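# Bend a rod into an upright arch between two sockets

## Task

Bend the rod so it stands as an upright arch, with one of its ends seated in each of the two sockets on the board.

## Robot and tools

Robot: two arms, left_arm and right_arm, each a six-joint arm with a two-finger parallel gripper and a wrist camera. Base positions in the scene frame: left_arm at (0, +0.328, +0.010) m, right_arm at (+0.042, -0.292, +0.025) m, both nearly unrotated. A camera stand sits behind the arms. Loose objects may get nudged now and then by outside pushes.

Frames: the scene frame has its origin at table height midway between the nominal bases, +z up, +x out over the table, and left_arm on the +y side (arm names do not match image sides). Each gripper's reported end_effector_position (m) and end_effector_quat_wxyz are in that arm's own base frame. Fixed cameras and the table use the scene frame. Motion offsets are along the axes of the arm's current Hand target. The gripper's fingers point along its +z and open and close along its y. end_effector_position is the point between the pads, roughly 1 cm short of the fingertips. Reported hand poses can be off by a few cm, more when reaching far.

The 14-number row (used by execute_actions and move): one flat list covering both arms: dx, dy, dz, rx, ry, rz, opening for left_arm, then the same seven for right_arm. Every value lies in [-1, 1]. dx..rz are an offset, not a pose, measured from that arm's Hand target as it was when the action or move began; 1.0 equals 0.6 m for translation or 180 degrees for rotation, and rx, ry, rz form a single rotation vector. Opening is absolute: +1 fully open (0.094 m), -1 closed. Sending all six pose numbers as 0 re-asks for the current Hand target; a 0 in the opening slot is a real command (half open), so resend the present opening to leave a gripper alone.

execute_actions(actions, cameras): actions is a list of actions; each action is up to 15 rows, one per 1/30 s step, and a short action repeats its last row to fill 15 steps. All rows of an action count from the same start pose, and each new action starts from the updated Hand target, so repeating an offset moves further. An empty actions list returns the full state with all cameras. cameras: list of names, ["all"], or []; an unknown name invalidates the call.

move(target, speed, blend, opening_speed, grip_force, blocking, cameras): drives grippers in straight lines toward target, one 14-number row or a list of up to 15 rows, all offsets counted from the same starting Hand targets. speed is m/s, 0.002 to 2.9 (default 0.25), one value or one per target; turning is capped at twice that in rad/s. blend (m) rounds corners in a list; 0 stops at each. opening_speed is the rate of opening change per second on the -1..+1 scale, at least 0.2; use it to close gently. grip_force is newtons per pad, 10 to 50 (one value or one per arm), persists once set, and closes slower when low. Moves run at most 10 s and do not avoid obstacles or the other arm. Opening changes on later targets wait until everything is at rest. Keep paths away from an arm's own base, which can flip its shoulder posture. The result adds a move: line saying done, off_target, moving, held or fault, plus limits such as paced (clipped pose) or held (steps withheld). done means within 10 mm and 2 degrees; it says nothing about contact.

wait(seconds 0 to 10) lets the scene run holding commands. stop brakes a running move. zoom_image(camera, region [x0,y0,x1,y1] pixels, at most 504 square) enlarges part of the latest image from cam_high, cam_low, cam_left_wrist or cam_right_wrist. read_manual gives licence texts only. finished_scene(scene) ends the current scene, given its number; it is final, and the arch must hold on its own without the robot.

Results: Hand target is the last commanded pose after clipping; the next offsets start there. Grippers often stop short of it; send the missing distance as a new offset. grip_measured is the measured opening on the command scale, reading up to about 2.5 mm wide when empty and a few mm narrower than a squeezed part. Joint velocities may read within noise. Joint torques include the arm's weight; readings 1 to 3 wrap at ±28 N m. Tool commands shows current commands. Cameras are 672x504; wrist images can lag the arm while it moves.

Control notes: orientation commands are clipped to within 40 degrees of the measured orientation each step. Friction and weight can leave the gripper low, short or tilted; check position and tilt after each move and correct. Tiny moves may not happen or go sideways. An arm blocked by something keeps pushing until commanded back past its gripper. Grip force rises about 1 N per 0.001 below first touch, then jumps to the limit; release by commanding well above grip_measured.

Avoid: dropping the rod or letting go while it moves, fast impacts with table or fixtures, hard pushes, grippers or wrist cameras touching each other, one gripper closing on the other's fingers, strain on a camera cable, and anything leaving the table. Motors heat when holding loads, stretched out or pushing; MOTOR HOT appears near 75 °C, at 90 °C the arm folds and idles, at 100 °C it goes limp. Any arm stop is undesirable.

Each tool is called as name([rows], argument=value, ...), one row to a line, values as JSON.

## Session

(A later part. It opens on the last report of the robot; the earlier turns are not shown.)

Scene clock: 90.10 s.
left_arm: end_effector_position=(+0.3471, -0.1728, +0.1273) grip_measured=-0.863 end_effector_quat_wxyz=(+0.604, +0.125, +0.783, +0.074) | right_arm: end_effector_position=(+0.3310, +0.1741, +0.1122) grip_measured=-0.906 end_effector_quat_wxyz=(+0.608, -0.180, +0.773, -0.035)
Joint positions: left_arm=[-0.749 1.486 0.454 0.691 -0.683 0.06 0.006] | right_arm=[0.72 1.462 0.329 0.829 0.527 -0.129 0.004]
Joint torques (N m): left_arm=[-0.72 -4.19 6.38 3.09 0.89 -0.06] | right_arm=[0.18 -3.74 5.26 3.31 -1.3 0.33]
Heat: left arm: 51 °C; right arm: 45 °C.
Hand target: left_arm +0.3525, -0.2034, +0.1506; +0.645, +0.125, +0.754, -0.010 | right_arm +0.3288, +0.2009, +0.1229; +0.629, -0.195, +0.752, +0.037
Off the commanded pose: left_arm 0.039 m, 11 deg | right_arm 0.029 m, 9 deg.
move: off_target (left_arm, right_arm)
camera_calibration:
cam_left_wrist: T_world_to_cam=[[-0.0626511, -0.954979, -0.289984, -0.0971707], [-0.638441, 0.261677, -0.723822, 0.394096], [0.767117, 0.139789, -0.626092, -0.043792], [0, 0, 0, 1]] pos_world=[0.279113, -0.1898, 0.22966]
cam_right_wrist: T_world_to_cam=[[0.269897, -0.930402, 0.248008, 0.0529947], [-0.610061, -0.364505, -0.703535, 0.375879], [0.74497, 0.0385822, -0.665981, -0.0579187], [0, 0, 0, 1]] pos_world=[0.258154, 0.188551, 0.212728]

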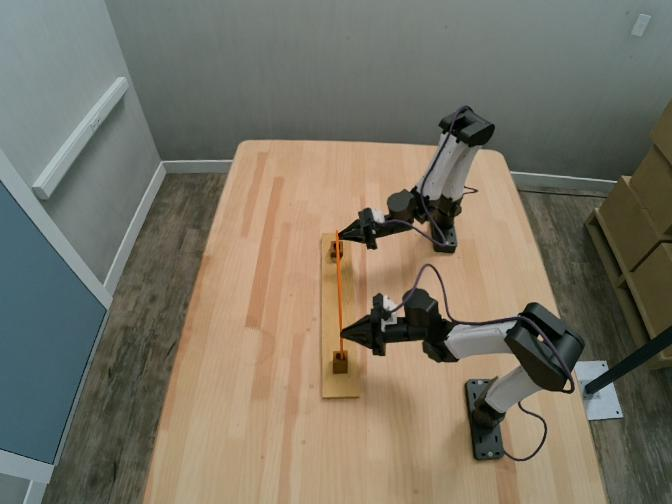

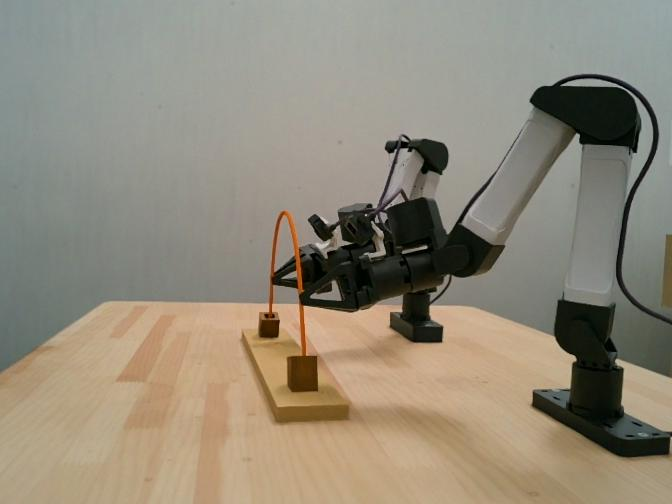

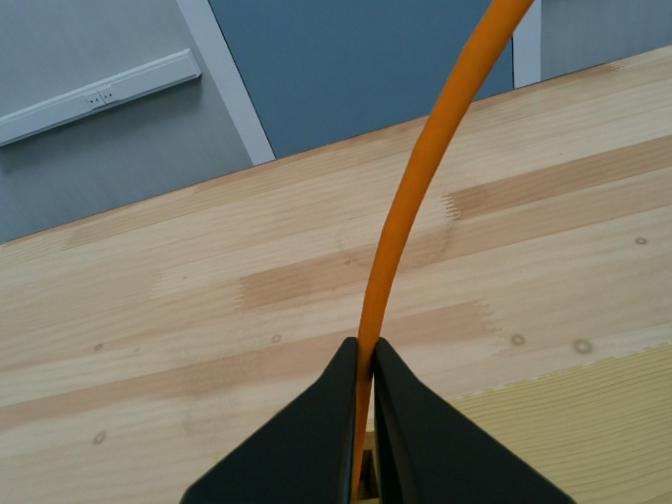

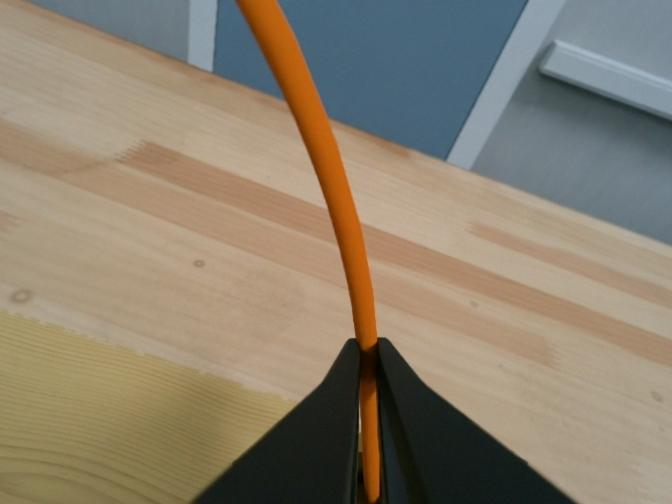

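move(target=[0.039, 0.023, 0.012, 0, 0, 0, -1.0, 0.041, -0.0198, 0.005, 0, 0, 0, -1.0], speed=0.05, cameras=["all"])

zoom_image(camera="cam_low", region=[230, 200, 350, 420])

zoom_image(camera="cam_high", region=[305, 200, 395, 400])

Scene clock: 95.70 s.
left_arm: end_effector_position=(+0.3571, -0.1669, +0.1145) grip_measured=-0.863 end_effector_quat_wxyz=(+0.620, +0.126, +0.773, +0.051) | right_arm: end_effector_position=(+0.3367, +0.1686, +0.1015) grip_measured=-0.906 end_effector_quat_wxyz=(+0.626, -0.180, +0.759, -0.011)
Joint positions: left_arm=[-0.684 1.58 0.402 0.901 -0.588 0.088 0.006] | right_arm=[0.659 1.579 0.272 1.066 0.432 -0.148 0.004]
Joint torques (N m): left_arm=[-0.29 -4.04 5.26 2.76 0.67 -0.17] | right_arm=[-0.32 -3.52 3.95 2.85 -1.03 0.35]
Heat: left arm: 52 °C; right arm: 46 °C.
Hand target: left_arm +0.3591, -0.1872, +0.1286; +0.645, +0.125, +0.754, -0.010 | right_arm +0.3323, +0.1848, +0.1009; +0.629, -0.195, +0.752, +0.037
Off the commanded pose: left_arm 0.025 m, 8 deg | right_arm 0.017 m, 6 deg.
move: off_target (left_arm, right_arm)
camera_calibration:
cam_left_wrist: T_world_to_cam=[[-0.0857503, -0.962713, -0.256573, -0.0914456], [-0.606902, 0.254702, -0.752859, 0.38062], [0.790137, 0.0911568, -0.606113, -0.0788878], [0, 0, 0, 1]] pos_world=[0.28549, -0.17779, 0.215276]
cam_right_wrist: T_world_to_cam=[[0.293557, -0.930718, 0.218148, 0.0441888], [-0.571036, -0.353744, -0.740799, 0.358587], [0.766644, 0.0928961, -0.635317, -0.0886569], [0, 0, 0, 1]] pos_world=[0.259762, 0.176211, 0.199676]

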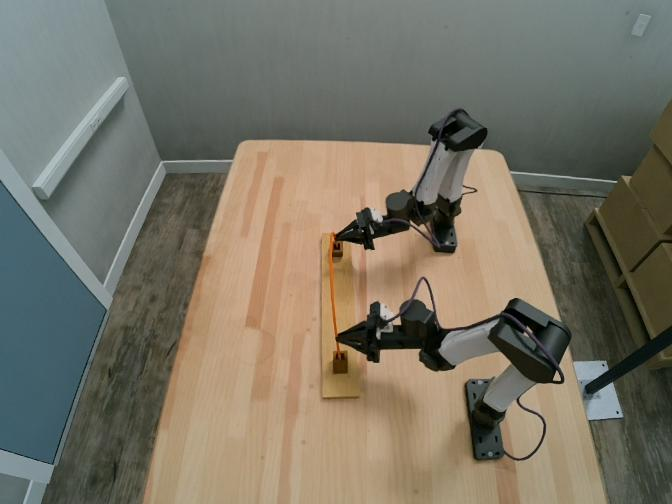

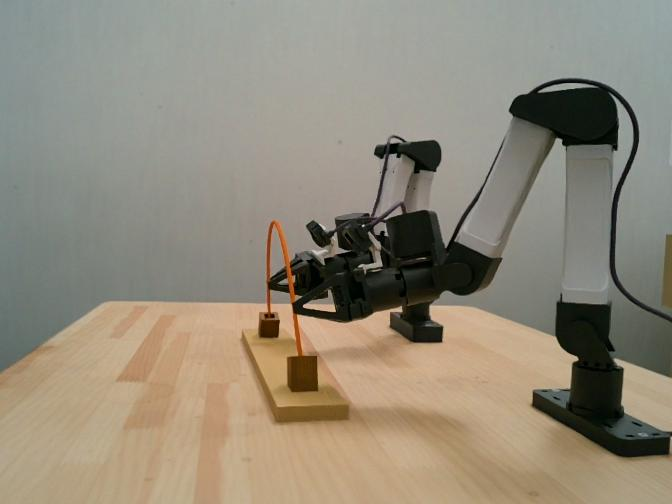

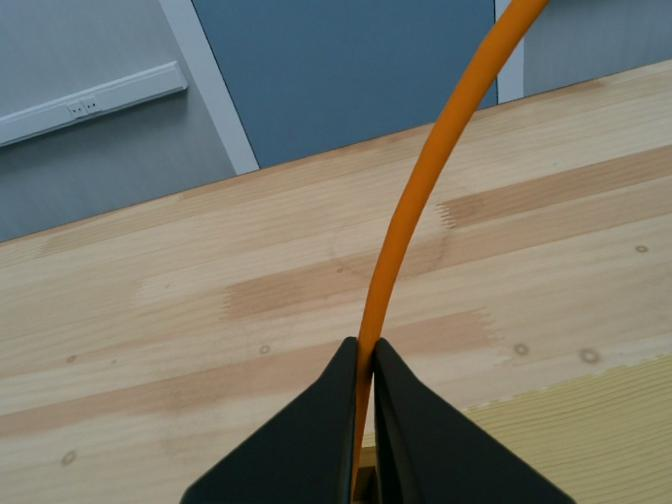

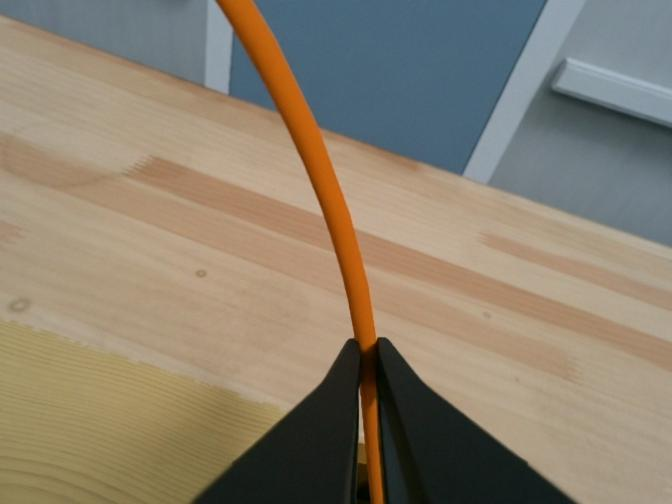

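Scaled by 2.291 from the camera's 672x504 image, which has a finer 960x720 frame.

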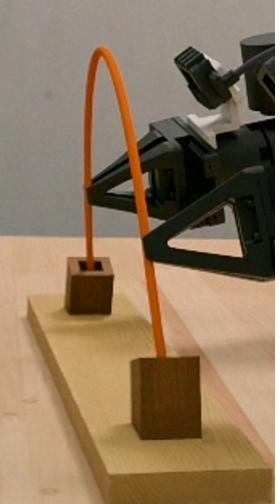

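Scaled by 2.520 from the camera's 672x504 image, which has a finer 960x720 frame.

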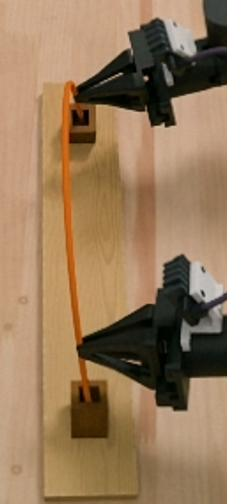

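move(target=[0.0185, 0.0065, -0.0125, 0, 0, 0, -1.0, 0.018, -0.0055, -0.0065, 0, 0, 0, -1.0], speed=0.04, cameras=["all"])

zoom_image(camera="cam_low", region=[230, 200, 350, 420])

zoom_image(camera="cam_high", region=[305, 200, 395, 400])

Scene clock: 100.37 s.
left_arm: end_effector_position=(+0.3518, -0.1655, +0.1147) grip_measured=-0.863 end_effector_quat_wxyz=(+0.634, +0.124, +0.763, +0.039) | right_arm: end_effector_position=(+0.3339, +0.1670, +0.1009) grip_measured=-0.906 end_effector_quat_wxyz=(+0.639, -0.180, +0.748, +0.001)
Joint positions: left_arm=[-0.684 1.593 0.356 1.004 -0.572 0.094 0.006] | right_arm=[0.647 1.619 0.237 1.18 0.401 -0.154 0.004]
Joint torques (N m): left_arm=[-0.13 -3.64 4.49 2.46 0.53 -0.22] | right_arm=[-0.59 -3.19 3.21 2.52 -0.87 0.4]
Heat: left arm: 51 °C; right arm: 45 °C.
Hand target: left_arm +0.3511, -0.1802, +0.1196; +0.645, +0.125, +0.754, -0.010 | right_arm +0.3283, +0.1779, +0.0920; +0.629, -0.195, +0.752, +0.037
Off the commanded pose: left_arm 0.016 m, 6 deg | right_arm 0.015 m, 5 deg.
move: off_target (left_arm, right_arm)
camera_calibration:
cam_left_wrist: T_world_to_cam=[[-0.0936348, -0.967233, -0.235994, -0.0908312], [-0.578914, 0.245739, -0.777477, 0.368646], [0.809995, 0.0638216, -0.582954, -0.0888274], [0, 0, 0, 1]] pos_world=[0.276859, -0.172777, 0.213396]
cam_right_wrist: T_world_to_cam=[[0.305272, -0.929867, 0.205321, 0.0408388], [-0.543478, -0.347176, -0.764265, 0.348131], [0.781947, 0.121721, -0.611345, -0.099023], [0, 0, 0, 1]] pos_world=[0.254165, 0.170891, 0.197142]

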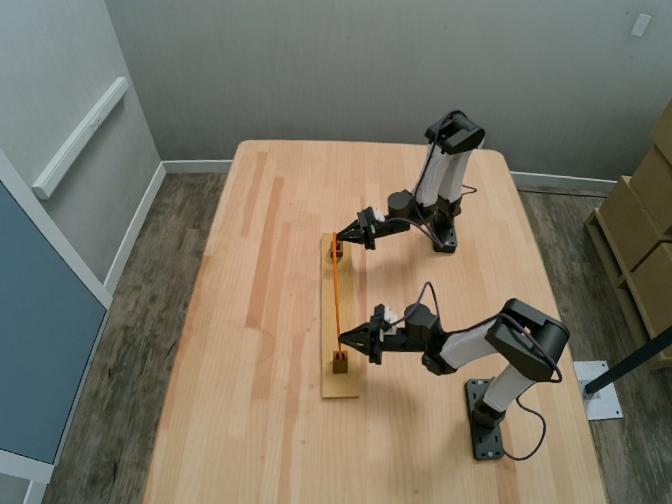

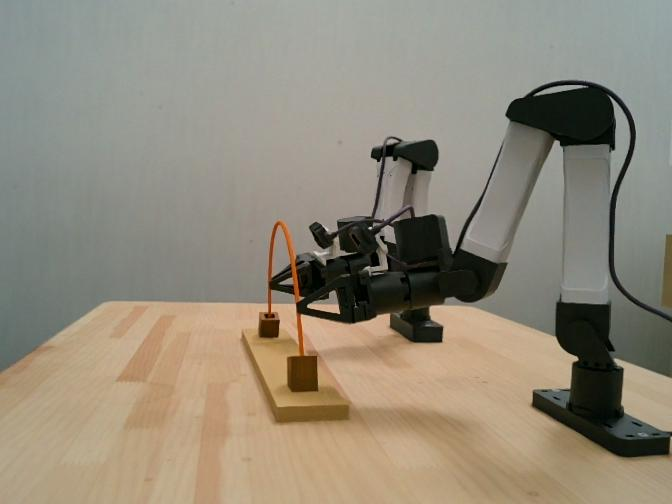

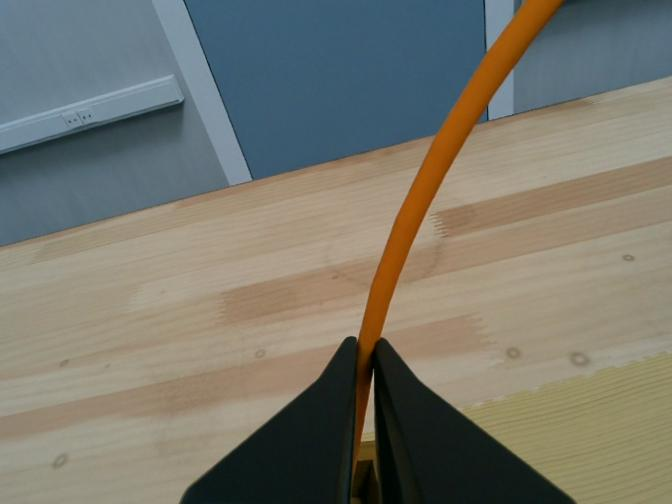

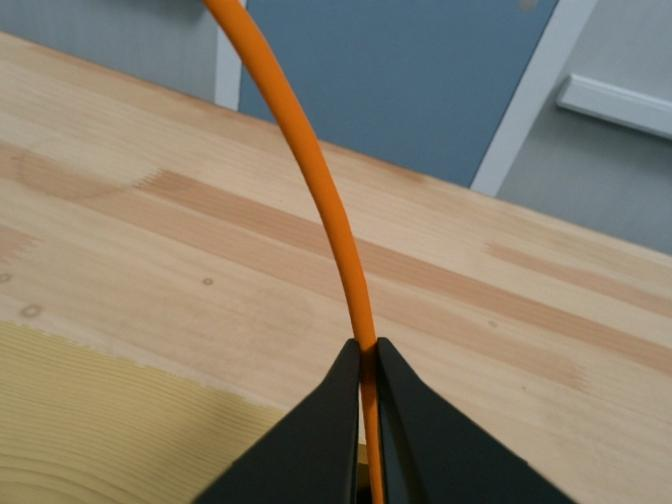

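Scaled by 2.291 from the camera's 672x504 image, which has a finer 960x720 frame.

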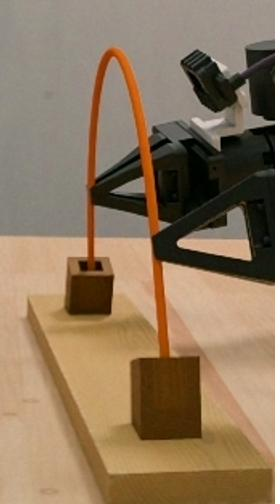

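Scaled by 2.520 from the camera's 672x504 image, which has a finer 960x720 frame.

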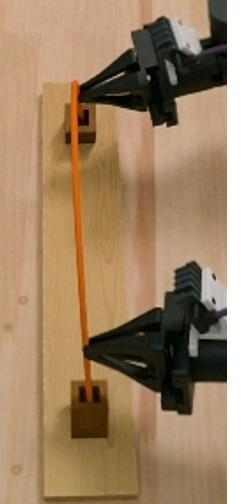

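move([
  [0, 0, 0, 0, 0, 0, -1.0, -0.0197, -0.0185, -0.0042, 0, 0, 0, -1.0],
  [0, 0, 0, 0, 0, 0, -1.0, -0.0197, -0.0185, -0.0042, 0, 0, 0, -0.3],
], speed=0.05, opening_speed=0.4, cameras=["cam_high", "cam_low", "cam_right_wrist"])

zoom_image(camera="cam_low", region=[230, 200, 350, 420])

zoom_image(camera="cam_high", region=[305, 200, 395, 400])

Scene clock: 109.27 s.
left_arm: end_effector_position=(+0.3522, -0.1657, +0.1148) grip_measured=-0.863 end_effector_quat_wxyz=(+0.634, +0.126, +0.762, +0.037) | right_arm: end_effector_position=(+0.3336, +0.1675, +0.1038) grip_measured=-0.302 end_effector_quat_wxyz=(+0.631, -0.196, +0.751, +0.023)
Joint positions: left_arm=[-0.681 1.593 0.356 1.006 -0.565 0.097 0.006] | right_arm=[0.608 1.557 0.237 1.105 0.311 -0.152 0.033]
Joint torques (N m): left_arm=[-0.36 -3.58 4.49 2.47 0.47 -0.24] | right_arm=[-0.9 -6.99 4.25 2.21 -0.34 0.24]
Heat: left arm: 51 °C; right arm: 44 °C.
Hand target: left_arm +0.3511, -0.1802, +0.1196; +0.645, +0.125, +0.754, -0.010 | right_arm +0.3314, +0.1699, +0.1059; +0.629, -0.195, +0.752, +0.037
Off the commanded pose: left_arm 0.015 m, 6 deg | right_arm 0.004 m, 2 deg.
move: off_target (left_arm); target 2's new opening was sent with right_arm's hand 0.008 m and 3 deg from that target
camera_calibration:
cam_right_wrist: T_world_to_cam=[[0.355757, -0.915059, 0.19001, 0.0230896], [-0.542805, -0.367813, -0.755034, 0.35259], [0.760789, 0.16547, -0.627551, -0.0957377], [0, 0, 0, 1]] pos_world=[0.256009, 0.166657, 0.20175]
Images, in order (width x height): cam_high 672x504, cam_low 672x504, cam_right_wrist 672x504.

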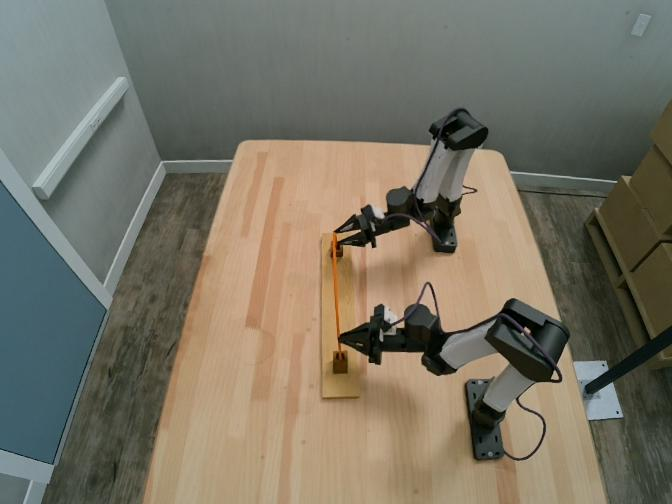

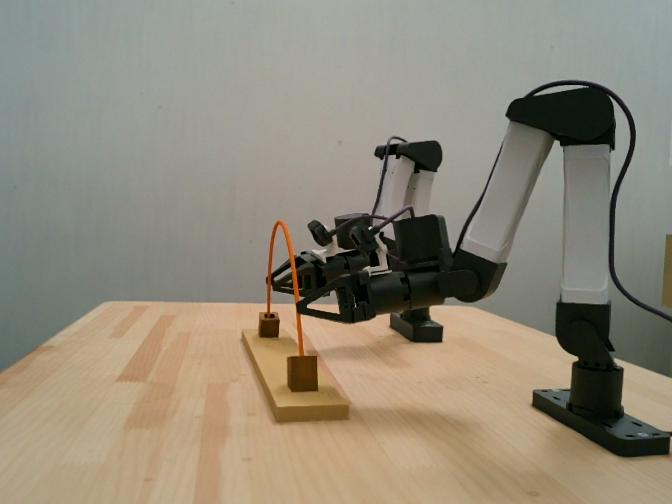

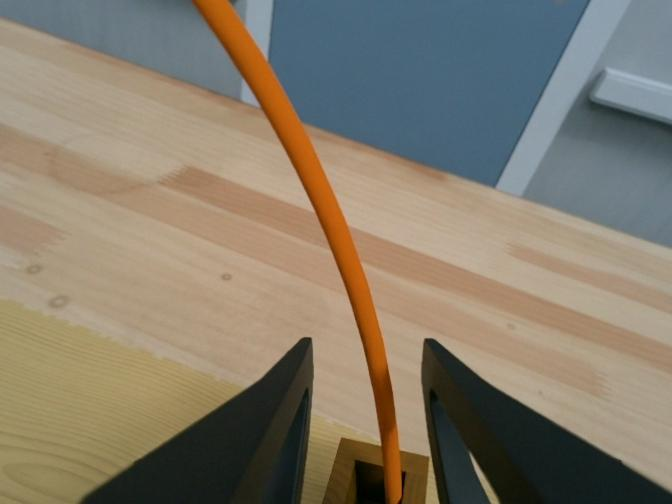

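Scaled by 2.291 from the camera's 672x504 image, which has a finer 960x720 frame.

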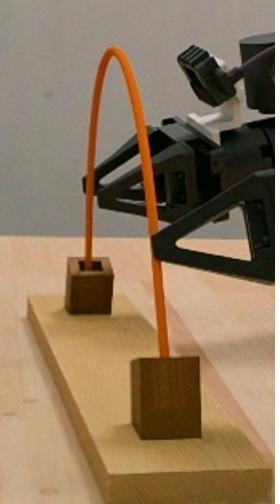

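Scaled by 2.520 from the camera's 672x504 image, which has a finer 960x720 frame.

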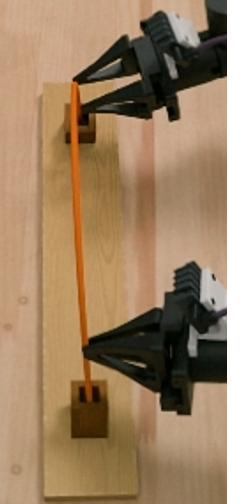

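move([
  [0, 0, 0, 0, 0, 0, -1.0, 0, 0.0015, -0.075, 0, 0, 0, -0.3],
  [0, 0, 0, 0, 0, 0, -1.0, -0.2313, -0.048, -0.125, 0, 0, 0, -0.3],
  [0, 0, 0, 0, 0, 0, -1.0, -0.316, 0.151, -0.0438, -0.2323, 0.1032, -0.3238, -0.3],
], speed=[0.1, 0.25, 0.25], blend=[0.01, 0.03, 0], cameras=["cam_high", "cam_low", "cam_right_wrist"])

Scene clock: 119.77 s.
left_arm: end_effector_position=(+0.3522, -0.1657, +0.1148) grip_measured=-0.863 end_effector_quat_wxyz=(+0.634, +0.126, +0.762, +0.037) | right_arm: end_effector_position=(+0.3047, +0.2880, +0.2709) grip_measured=-0.302 end_effector_quat_wxyz=(-0.340, +0.724, -0.598, +0.051)
Joint positions: left_arm=[-0.681 1.593 0.356 1.006 -0.565 0.097 0.006] | right_arm=[0.766 1.574 1.668 -0.963 0.022 -1.004 0.033]
Joint torques (N m): left_arm=[-0.36 -3.58 4.49 2.47 0.47 -0.24] | right_arm=[0.21 -5.74 9.46 1.6 -0.4 -0.08]
Heat: left arm: 52 °C; right arm: 42 °C.
Hand target: left_arm +0.3511, -0.1802, +0.1196; +0.645, +0.125, +0.754, -0.010 | right_arm +0.3014, +0.2922, +0.2762; -0.339, +0.731, -0.590, +0.042
Off the commanded pose: left_arm 0.015 m, 6 deg | right_arm 0.008 m, 2 deg.
move: off_target (left_arm)
camera_calibration:
cam_right_wrist: T_world_to_cam=[[0.852958, 0.0568842, 0.518871, -0.408659], [0.0319412, -0.997869, 0.0568899, 0.293747], [0.521002, -0.0319514, -0.852957, 0.20217], [0, 0, 0, 1]] pos_world=[0.233855, 0.322827, 0.367772]
Images, in order (width x height): cam_high 672x504, cam_low 672x504, cam_right_wrist 672x504.

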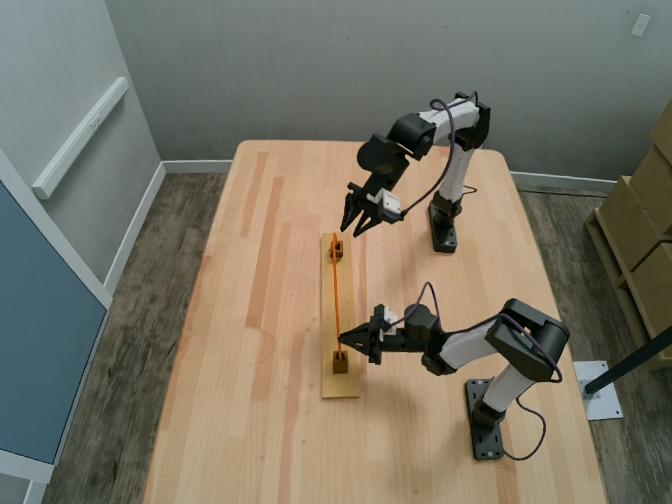

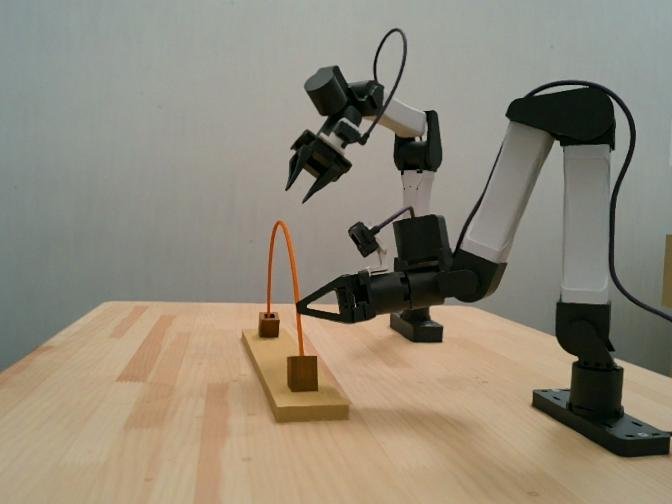

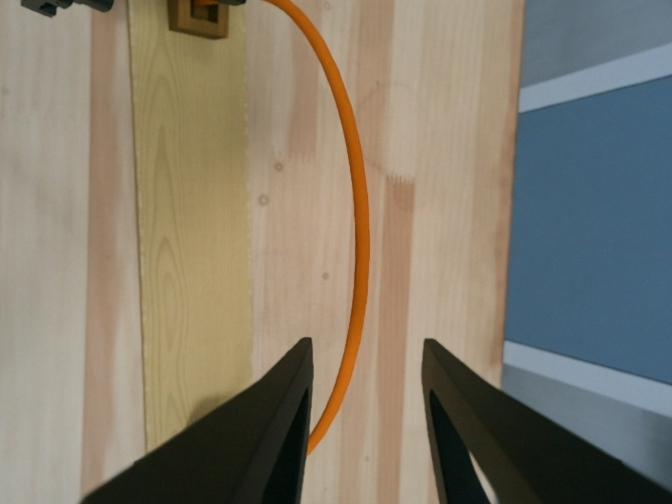

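move(target=[0, 0, 0, 0, 0, 0, -1.0, 0, 0.01, 0.13, 0, 0, 0, -0.3], speed=0.1, cameras=["cam_low", "cam_right_wrist"])

zoom_image(camera="cam_low", region=[230, 160, 350, 420])

Scene clock: 122.67 s.
left_arm: end_effector_position=(+0.3522, -0.1657, +0.1148) grip_measured=-0.863 end_effector_quat_wxyz=(+0.634, +0.126, +0.762, +0.037) | right_arm: end_effector_position=(+0.3335, +0.3166, +0.2146) grip_measured=-0.302 end_effector_quat_wxyz=(-0.330, +0.728, -0.599, +0.050)
Joint positions: left_arm=[-0.681 1.593 0.356 1.006 -0.565 0.097 0.006] | right_arm=[0.768 1.698 1.585 -0.778 0.022 -1.004 0.033]
Joint torques (N m): left_arm=[-0.36 -3.58 4.48 2.47 0.47 -0.24] | right_arm=[0.28 -7.56 6.32 2.28 -0.33 -0.01]
Heat: left arm: 52 °C; right arm: 42 °C.
Hand target: left_arm +0.3511, -0.1802, +0.1196; +0.645, +0.125, +0.754, -0.010 | right_arm +0.3325, +0.3266, +0.2131; -0.339, +0.731, -0.590, +0.042
Off the commanded pose: left_arm 0.015 m, 6 deg | right_arm 0.010 m, 2 deg.
move: off_target (left_arm)
camera_calibration:
cam_right_wrist: T_world_to_cam=[[0.860794, 0.0657624, 0.504687, -0.407957], [0.0344106, -0.996868, 0.0712045, 0.320336], [0.507789, -0.0439258, -0.860361, 0.149813], [0, 0, 0, 1]] pos_world=[0.264071, 0.352741, 0.311975]
Images, in order (width x height): cam_low 672x504, cam_right_wrist 672x504.

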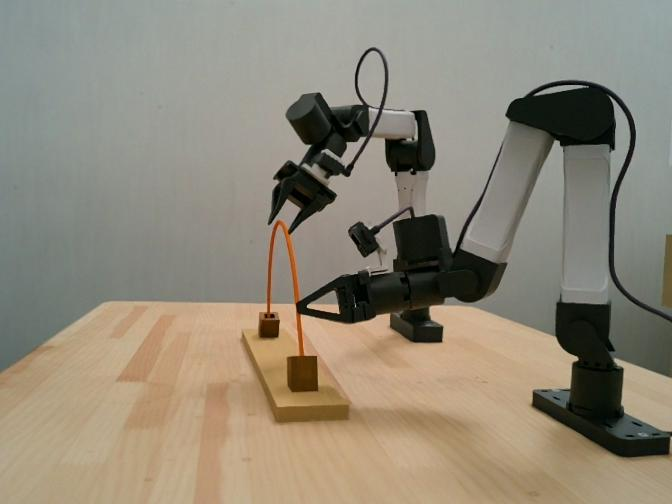

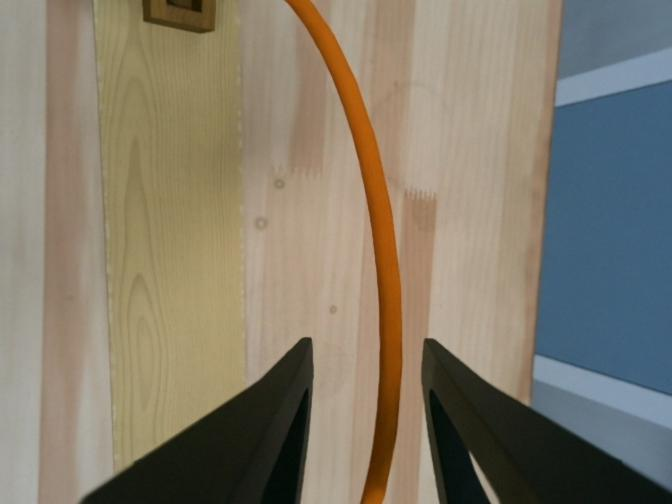

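Scaled by 1.938 from the camera's 672x504 image, which has a finer 960x720 frame.

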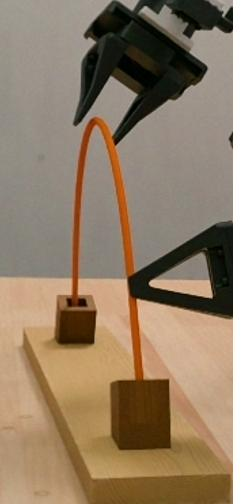

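move([
  [0, 0, 0, 0, 0, 0, -1.0, 0, -0.0083, 0.0167, 0, 0, 0, -0.3],
  [0, 0, 0, 0, 0, 0, -1.0, 0, -0.0083, 0.0167, 0, 0, 0, -0.6],
], speed=0.06, cameras=["cam_low", "cam_right_wrist"])

zoom_image(camera="cam_low", region=[230, 160, 350, 420])

Scene clock: 125.87 s.
left_arm: end_effector_position=(+0.3522, -0.1657, +0.1148) grip_measured=-0.863 end_effector_quat_wxyz=(+0.634, +0.126, +0.762, +0.037) | right_arm: end_effector_position=(+0.3380, +0.3210, +0.2029) grip_measured=-0.598 end_effector_quat_wxyz=(-0.323, +0.730, -0.601, +0.049)
Joint positions: left_arm=[-0.681 1.593 0.356 1.006 -0.565 0.097 0.006] | right_arm=[0.768 1.731 1.585 -0.761 0.022 -1.004 0.019]
Joint torques (N m): left_arm=[-0.38 -3.59 4.49 2.47 0.47 -0.24] | right_arm=[-0.36 -7.56 8.1 2.23 -0.39 -0.07]
Heat: left arm: 52 °C; right arm: 42 °C.
Hand target: left_arm +0.3511, -0.1802, +0.1196; +0.645, +0.125, +0.754, -0.010 | right_arm +0.3412, +0.3315, +0.2082; -0.339, +0.731, -0.590, +0.042
Off the commanded pose: left_arm 0.015 m, 6 deg | right_arm 0.012 m, 2 deg.
move: off_target (left_arm, right_arm); target 2's new opening was sent with right_arm's hand 0.013 m and 3 deg from that target
camera_calibration:
cam_right_wrist: T_world_to_cam=[[0.866283, 0.0710995, 0.494467, -0.407767], [0.0352683, -0.996055, 0.0814342, 0.322842], [0.498306, -0.0531061, -0.865373, 0.144839], [0, 0, 0, 1]] pos_world=[0.269681, 0.358252, 0.300677]
Images, in order (width x height): cam_low 672x504, cam_right_wrist 672x504.

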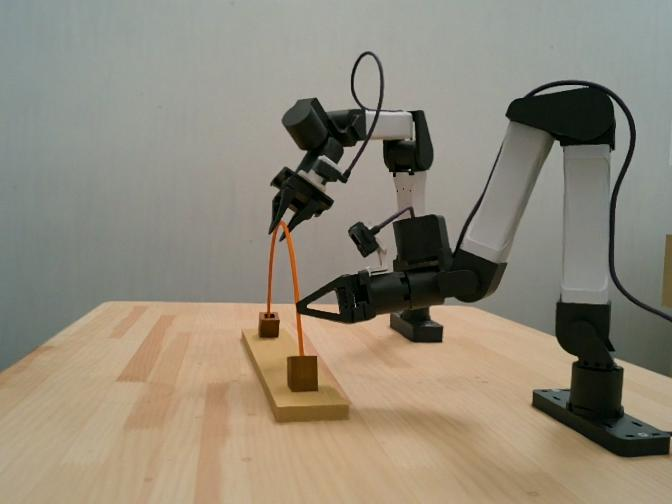

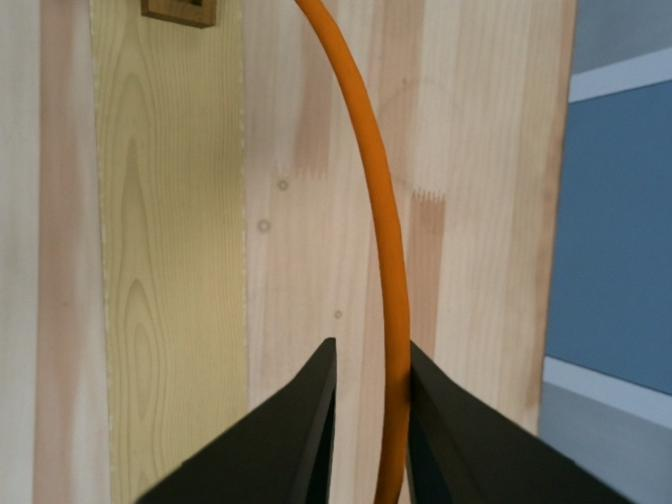

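Scaled by 1.938 from the camera's 672x504 image, which has a finer 960x720 frame.

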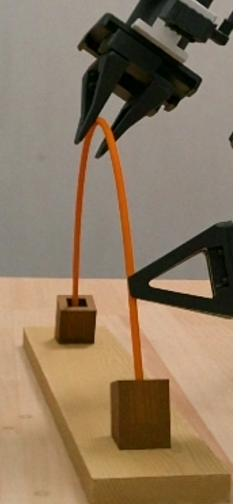

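move([
  [-0.0107, 0.0148, -0.0045, 0, 0, 0, -1.0, 0, 0, 0, 0, 0, 0, -0.6],
  [-0.0107, 0.0148, -0.0045, 0, 0, 0, -0.3, 0, 0, 0, 0, 0, 0, -0.6],
], speed=0.05, opening_speed=0.4, cameras=["cam_low", "cam_high", "cam_left_wrist"])

zoom_image(camera="cam_low", region=[230, 160, 350, 420])

Scene clock: 130.77 s.
left_arm: end_effector_position=(+0.3510, -0.1690, +0.1161) grip_measured=-0.303 end_effector_quat_wxyz=(+0.634, +0.134, +0.762, +0.007) | right_arm: end_effector_position=(+0.3382, +0.3212, +0.2032) grip_measured=-0.598 end_effector_quat_wxyz=(-0.324, +0.729, -0.601, +0.049)
Joint positions: left_arm=[-0.658 1.572 0.342 1.006 -0.485 0.078 0.033] | right_arm=[0.768 1.731 1.585 -0.759 0.022 -1.004 0.019]
Joint torques (N m): left_arm=[0.05 -6.27 4.94 2.12 0.02 0] | right_arm=[-0.36 -7.57 8.1 2.21 -0.39 -0.07]
Heat: left arm: 51 °C; right arm: 41 °C.
Hand target: left_arm +0.3511, -0.1722, +0.1276; +0.645, +0.125, +0.754, -0.010 | right_arm +0.3412, +0.3315, +0.2082; -0.339, +0.731, -0.590, +0.042
Off the commanded pose: left_arm 0.012 m, 3 deg | right_arm 0.012 m, 2 deg.
move: off_target (left_arm, right_arm); target 2's new opening was sent with left_arm's hand 0.016 m and 5 deg from that target
camera_calibration:
cam_left_wrist: T_world_to_cam=[[-0.149508, -0.968286, -0.200176, -0.0786649], [-0.570531, 0.24983, -0.782355, 0.368454], [0.807553, -0.00276152, -0.589789, -0.0968826], [0, 0, 0, 1]] pos_world=[0.276691, -0.168489, 0.215374]
Images, in order (width x height): cam_high 672x504, cam_low 672x504, cam_left_wrist 672x504.

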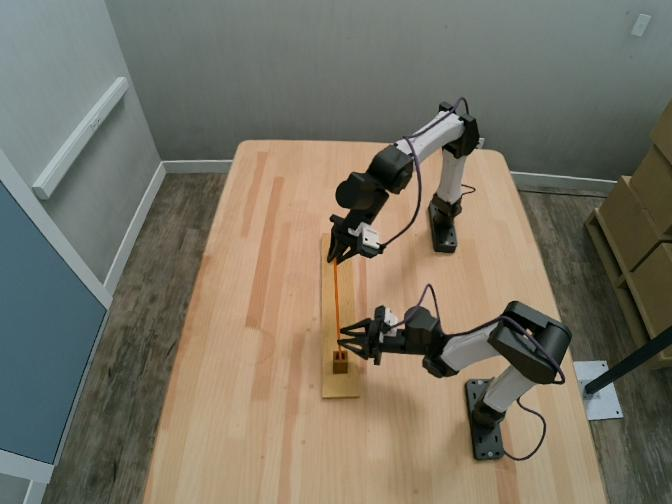

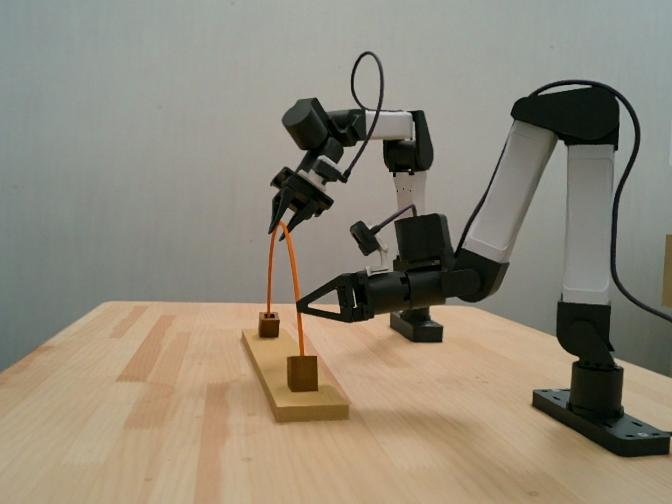

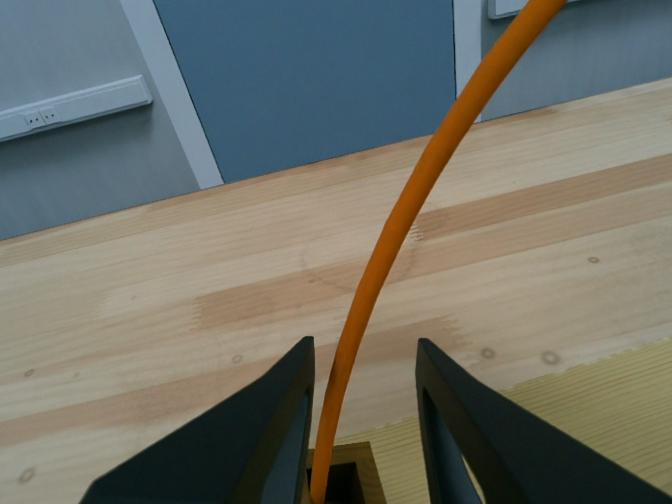

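Scaled by 1.938 from the camera's 672x504 image, which has a finer 960x720 frame.

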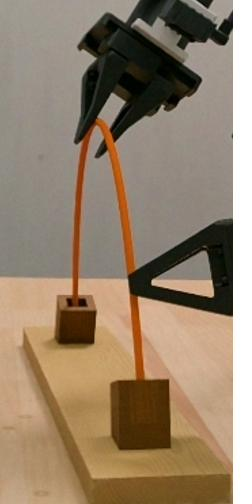

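move([
  [0.0015, 0.008, -0.0015, 0, 0, 0, -0.3, 0, 0, 0, 0, 0, 0, -0.6],
  [-0.0015, 0.0068, -0.1017, 0, 0, 0, -0.3, 0, 0, 0, 0, 0, 0, -0.6],
  [-0.072, 0.0642, -0.1407, 0, 0, 0, -0.3, 0, 0, 0, 0, 0, 0, -0.6],
], speed=[0.04, 0.08, 0.15], blend=[0.002, 0.01, 0], cameras=["cam_low", "cam_high", "cam_right_wrist"])

zoom_image(camera="cam_low", region=[230, 160, 350, 420])

zoom_image(camera="cam_high", region=[305, 200, 395, 400])

Scene clock: 135.70 s.
left_arm: end_effector_position=(+0.2794, -0.1257, +0.1754) grip_measured=-0.303 end_effector_quat_wxyz=(+0.638, +0.133, +0.758, -0.001) | right_arm: end_effector_position=(+0.3382, +0.3212, +0.2032) grip_measured=-0.598 end_effector_quat_wxyz=(-0.324, +0.729, -0.601, +0.049)
Joint positions: left_arm=[-0.712 0.791 0.238 0.337 -0.526 0.062 0.033] | right_arm=[0.768 1.731 1.585 -0.759 0.022 -1.004 0.019]
Joint torques (N m): left_arm=[0.44 -0.79 9.81 1.89 0 0.08] | right_arm=[-0.36 -7.57 8.1 2.21 -0.39 -0.07]
Heat: left arm: 50 °C; right arm: 41 °C.
Hand target: left_arm +0.2830, -0.1276, +0.1895; +0.645, +0.125, +0.754, -0.010 | right_arm +0.3412, +0.3315, +0.2082; -0.339, +0.731, -0.590, +0.042
Off the commanded pose: left_arm 0.015 m, 2 deg | right_arm 0.012 m, 2 deg.
move: off_target (left_arm, right_arm)
camera_calibration:
cam_right_wrist: T_world_to_cam=[[0.865766, 0.0705495, 0.49545, -0.407918], [0.0351518, -0.996141, 0.0804197, 0.323288], [0.499212, -0.0522087, -0.864905, 0.144261], [0, 0, 0, 1]] pos_world=[0.26978, 0.358351, 0.300877]
Images, in order (width x height): cam_high 672x504, cam_low 672x504, cam_right_wrist 672x504.

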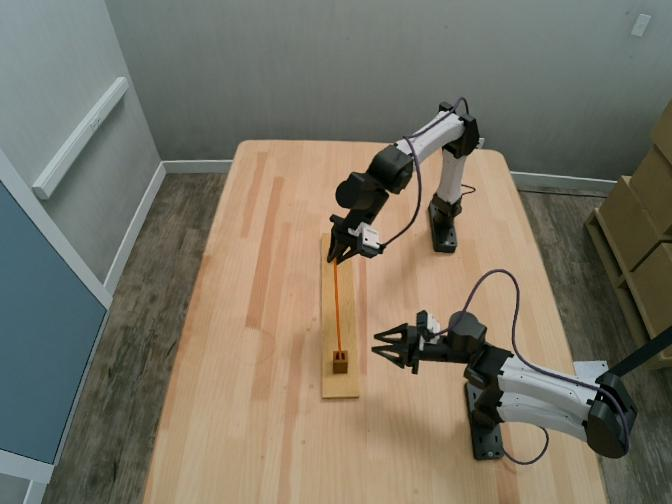

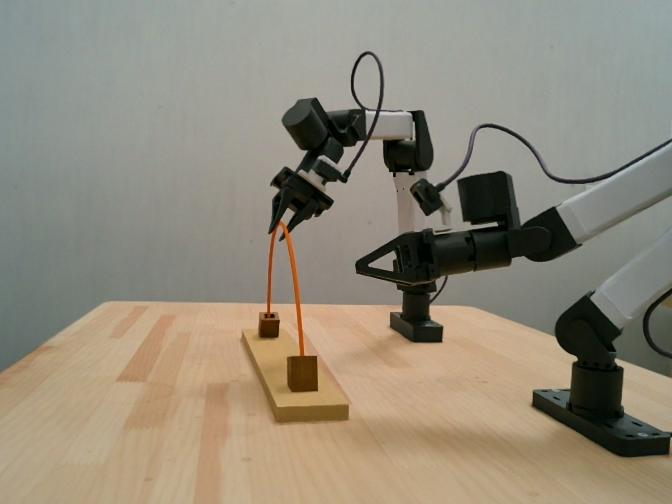

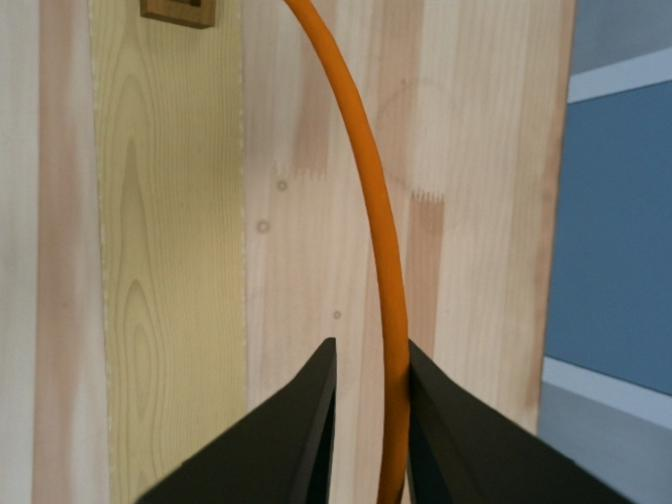

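Scaled by 1.938 from the camera's 672x504 image, which has a finer 960x720 frame.

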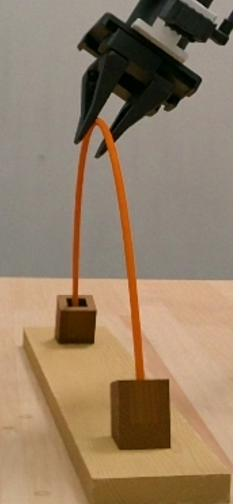

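Scaled by 2.520 from the camera's 672x504 image, which has a finer 960x720 frame.

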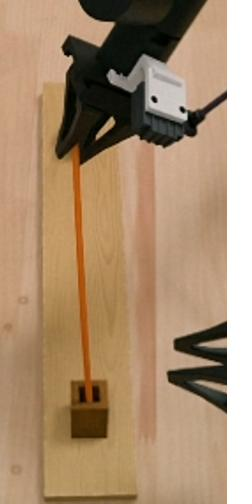

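move([
  [0, 0, 0, 0, 0, 0, -0.3, -0.004, 0.008, -0.007, 0, 0, 0, -0.6],
  [0, 0, 0, 0, 0, 0, -0.3, -0.004, 0.008, -0.007, 0, 0, 0, -0.1],
], speed=0.03, opening_speed=0.3, cameras=["cam_low", "cam_high", "cam_right_wrist"])

zoom_image(camera="cam_low", region=[230, 160, 350, 420])

Scene clock: 141.30 s.
left_arm: end_effector_position=(+0.2793, -0.1256, +0.1751) grip_measured=-0.303 end_effector_quat_wxyz=(+0.638, +0.133, +0.759, -0.001) | right_arm: end_effector_position=(+0.3363, +0.3233, +0.2032) grip_measured=-0.102 end_effector_quat_wxyz=(-0.324, +0.731, -0.598, +0.048)
Joint positions: left_arm=[-0.712 0.791 0.238 0.335 -0.526 0.062 0.033] | right_arm=[0.774 1.731 1.585 -0.759 0.022 -1.004 0.042]
Joint torques (N m): left_arm=[0.44 -0.81 9.81 1.87 0.01 0.08] | right_arm=[0.25 -9.31 6.87 2.17 -0.3 0.05]
Heat: left arm: 49 °C; right arm: 41 °C.
Hand target: left_arm +0.2830, -0.1276, +0.1895; +0.645, +0.125, +0.754, -0.010 | right_arm +0.3346, +0.3314, +0.2096; -0.339, +0.731, -0.590, +0.042
Off the commanded pose: left_arm 0.015 m, 2 deg | right_arm 0.010 m, 2 deg.
move: off_target (left_arm)
camera_calibration:
cam_right_wrist: T_world_to_cam=[[0.865314, 0.0758468, 0.495458, -0.407915], [0.0412744, -0.99591, 0.0803726, 0.323253], [0.499527, -0.0490979, -0.864906, 0.144238], [0, 0, 0, 1]] pos_world=[0.267582, 0.359951, 0.300877]
Images, in order (width x height): cam_high 672x504, cam_low 672x504, cam_right_wrist 672x504.

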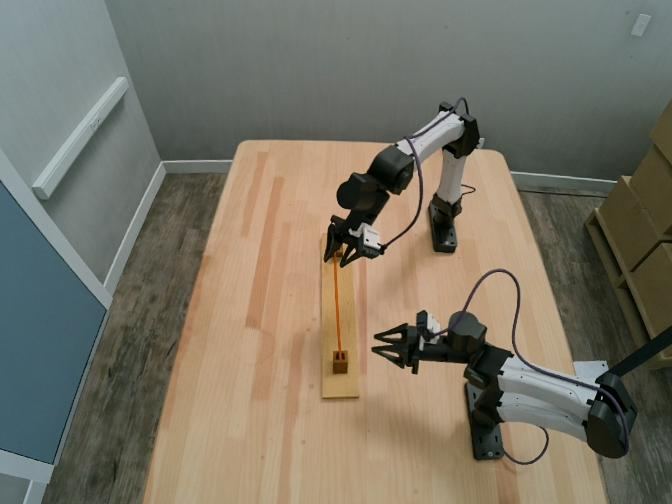

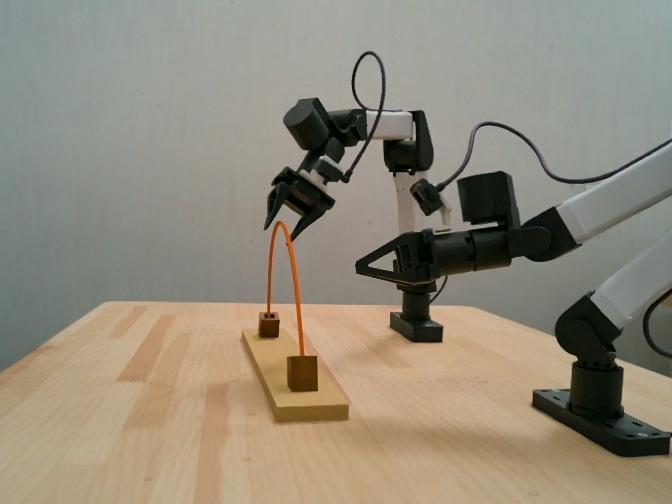

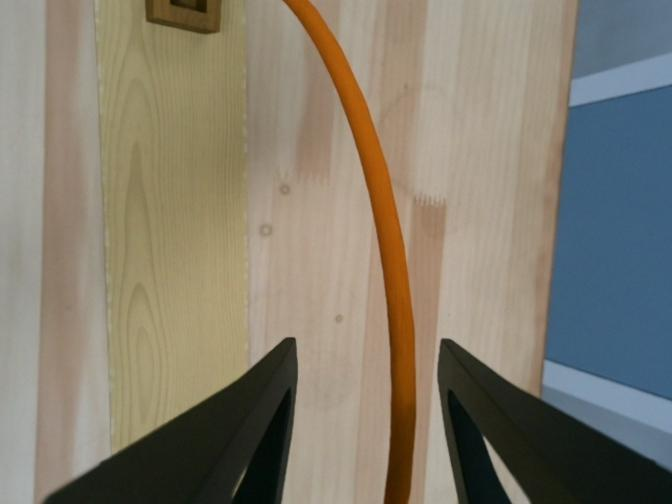

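Scaled by 1.938 from the camera's 672x504 image, which has a finer 960x720 frame.

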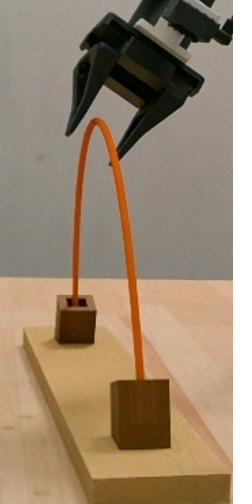

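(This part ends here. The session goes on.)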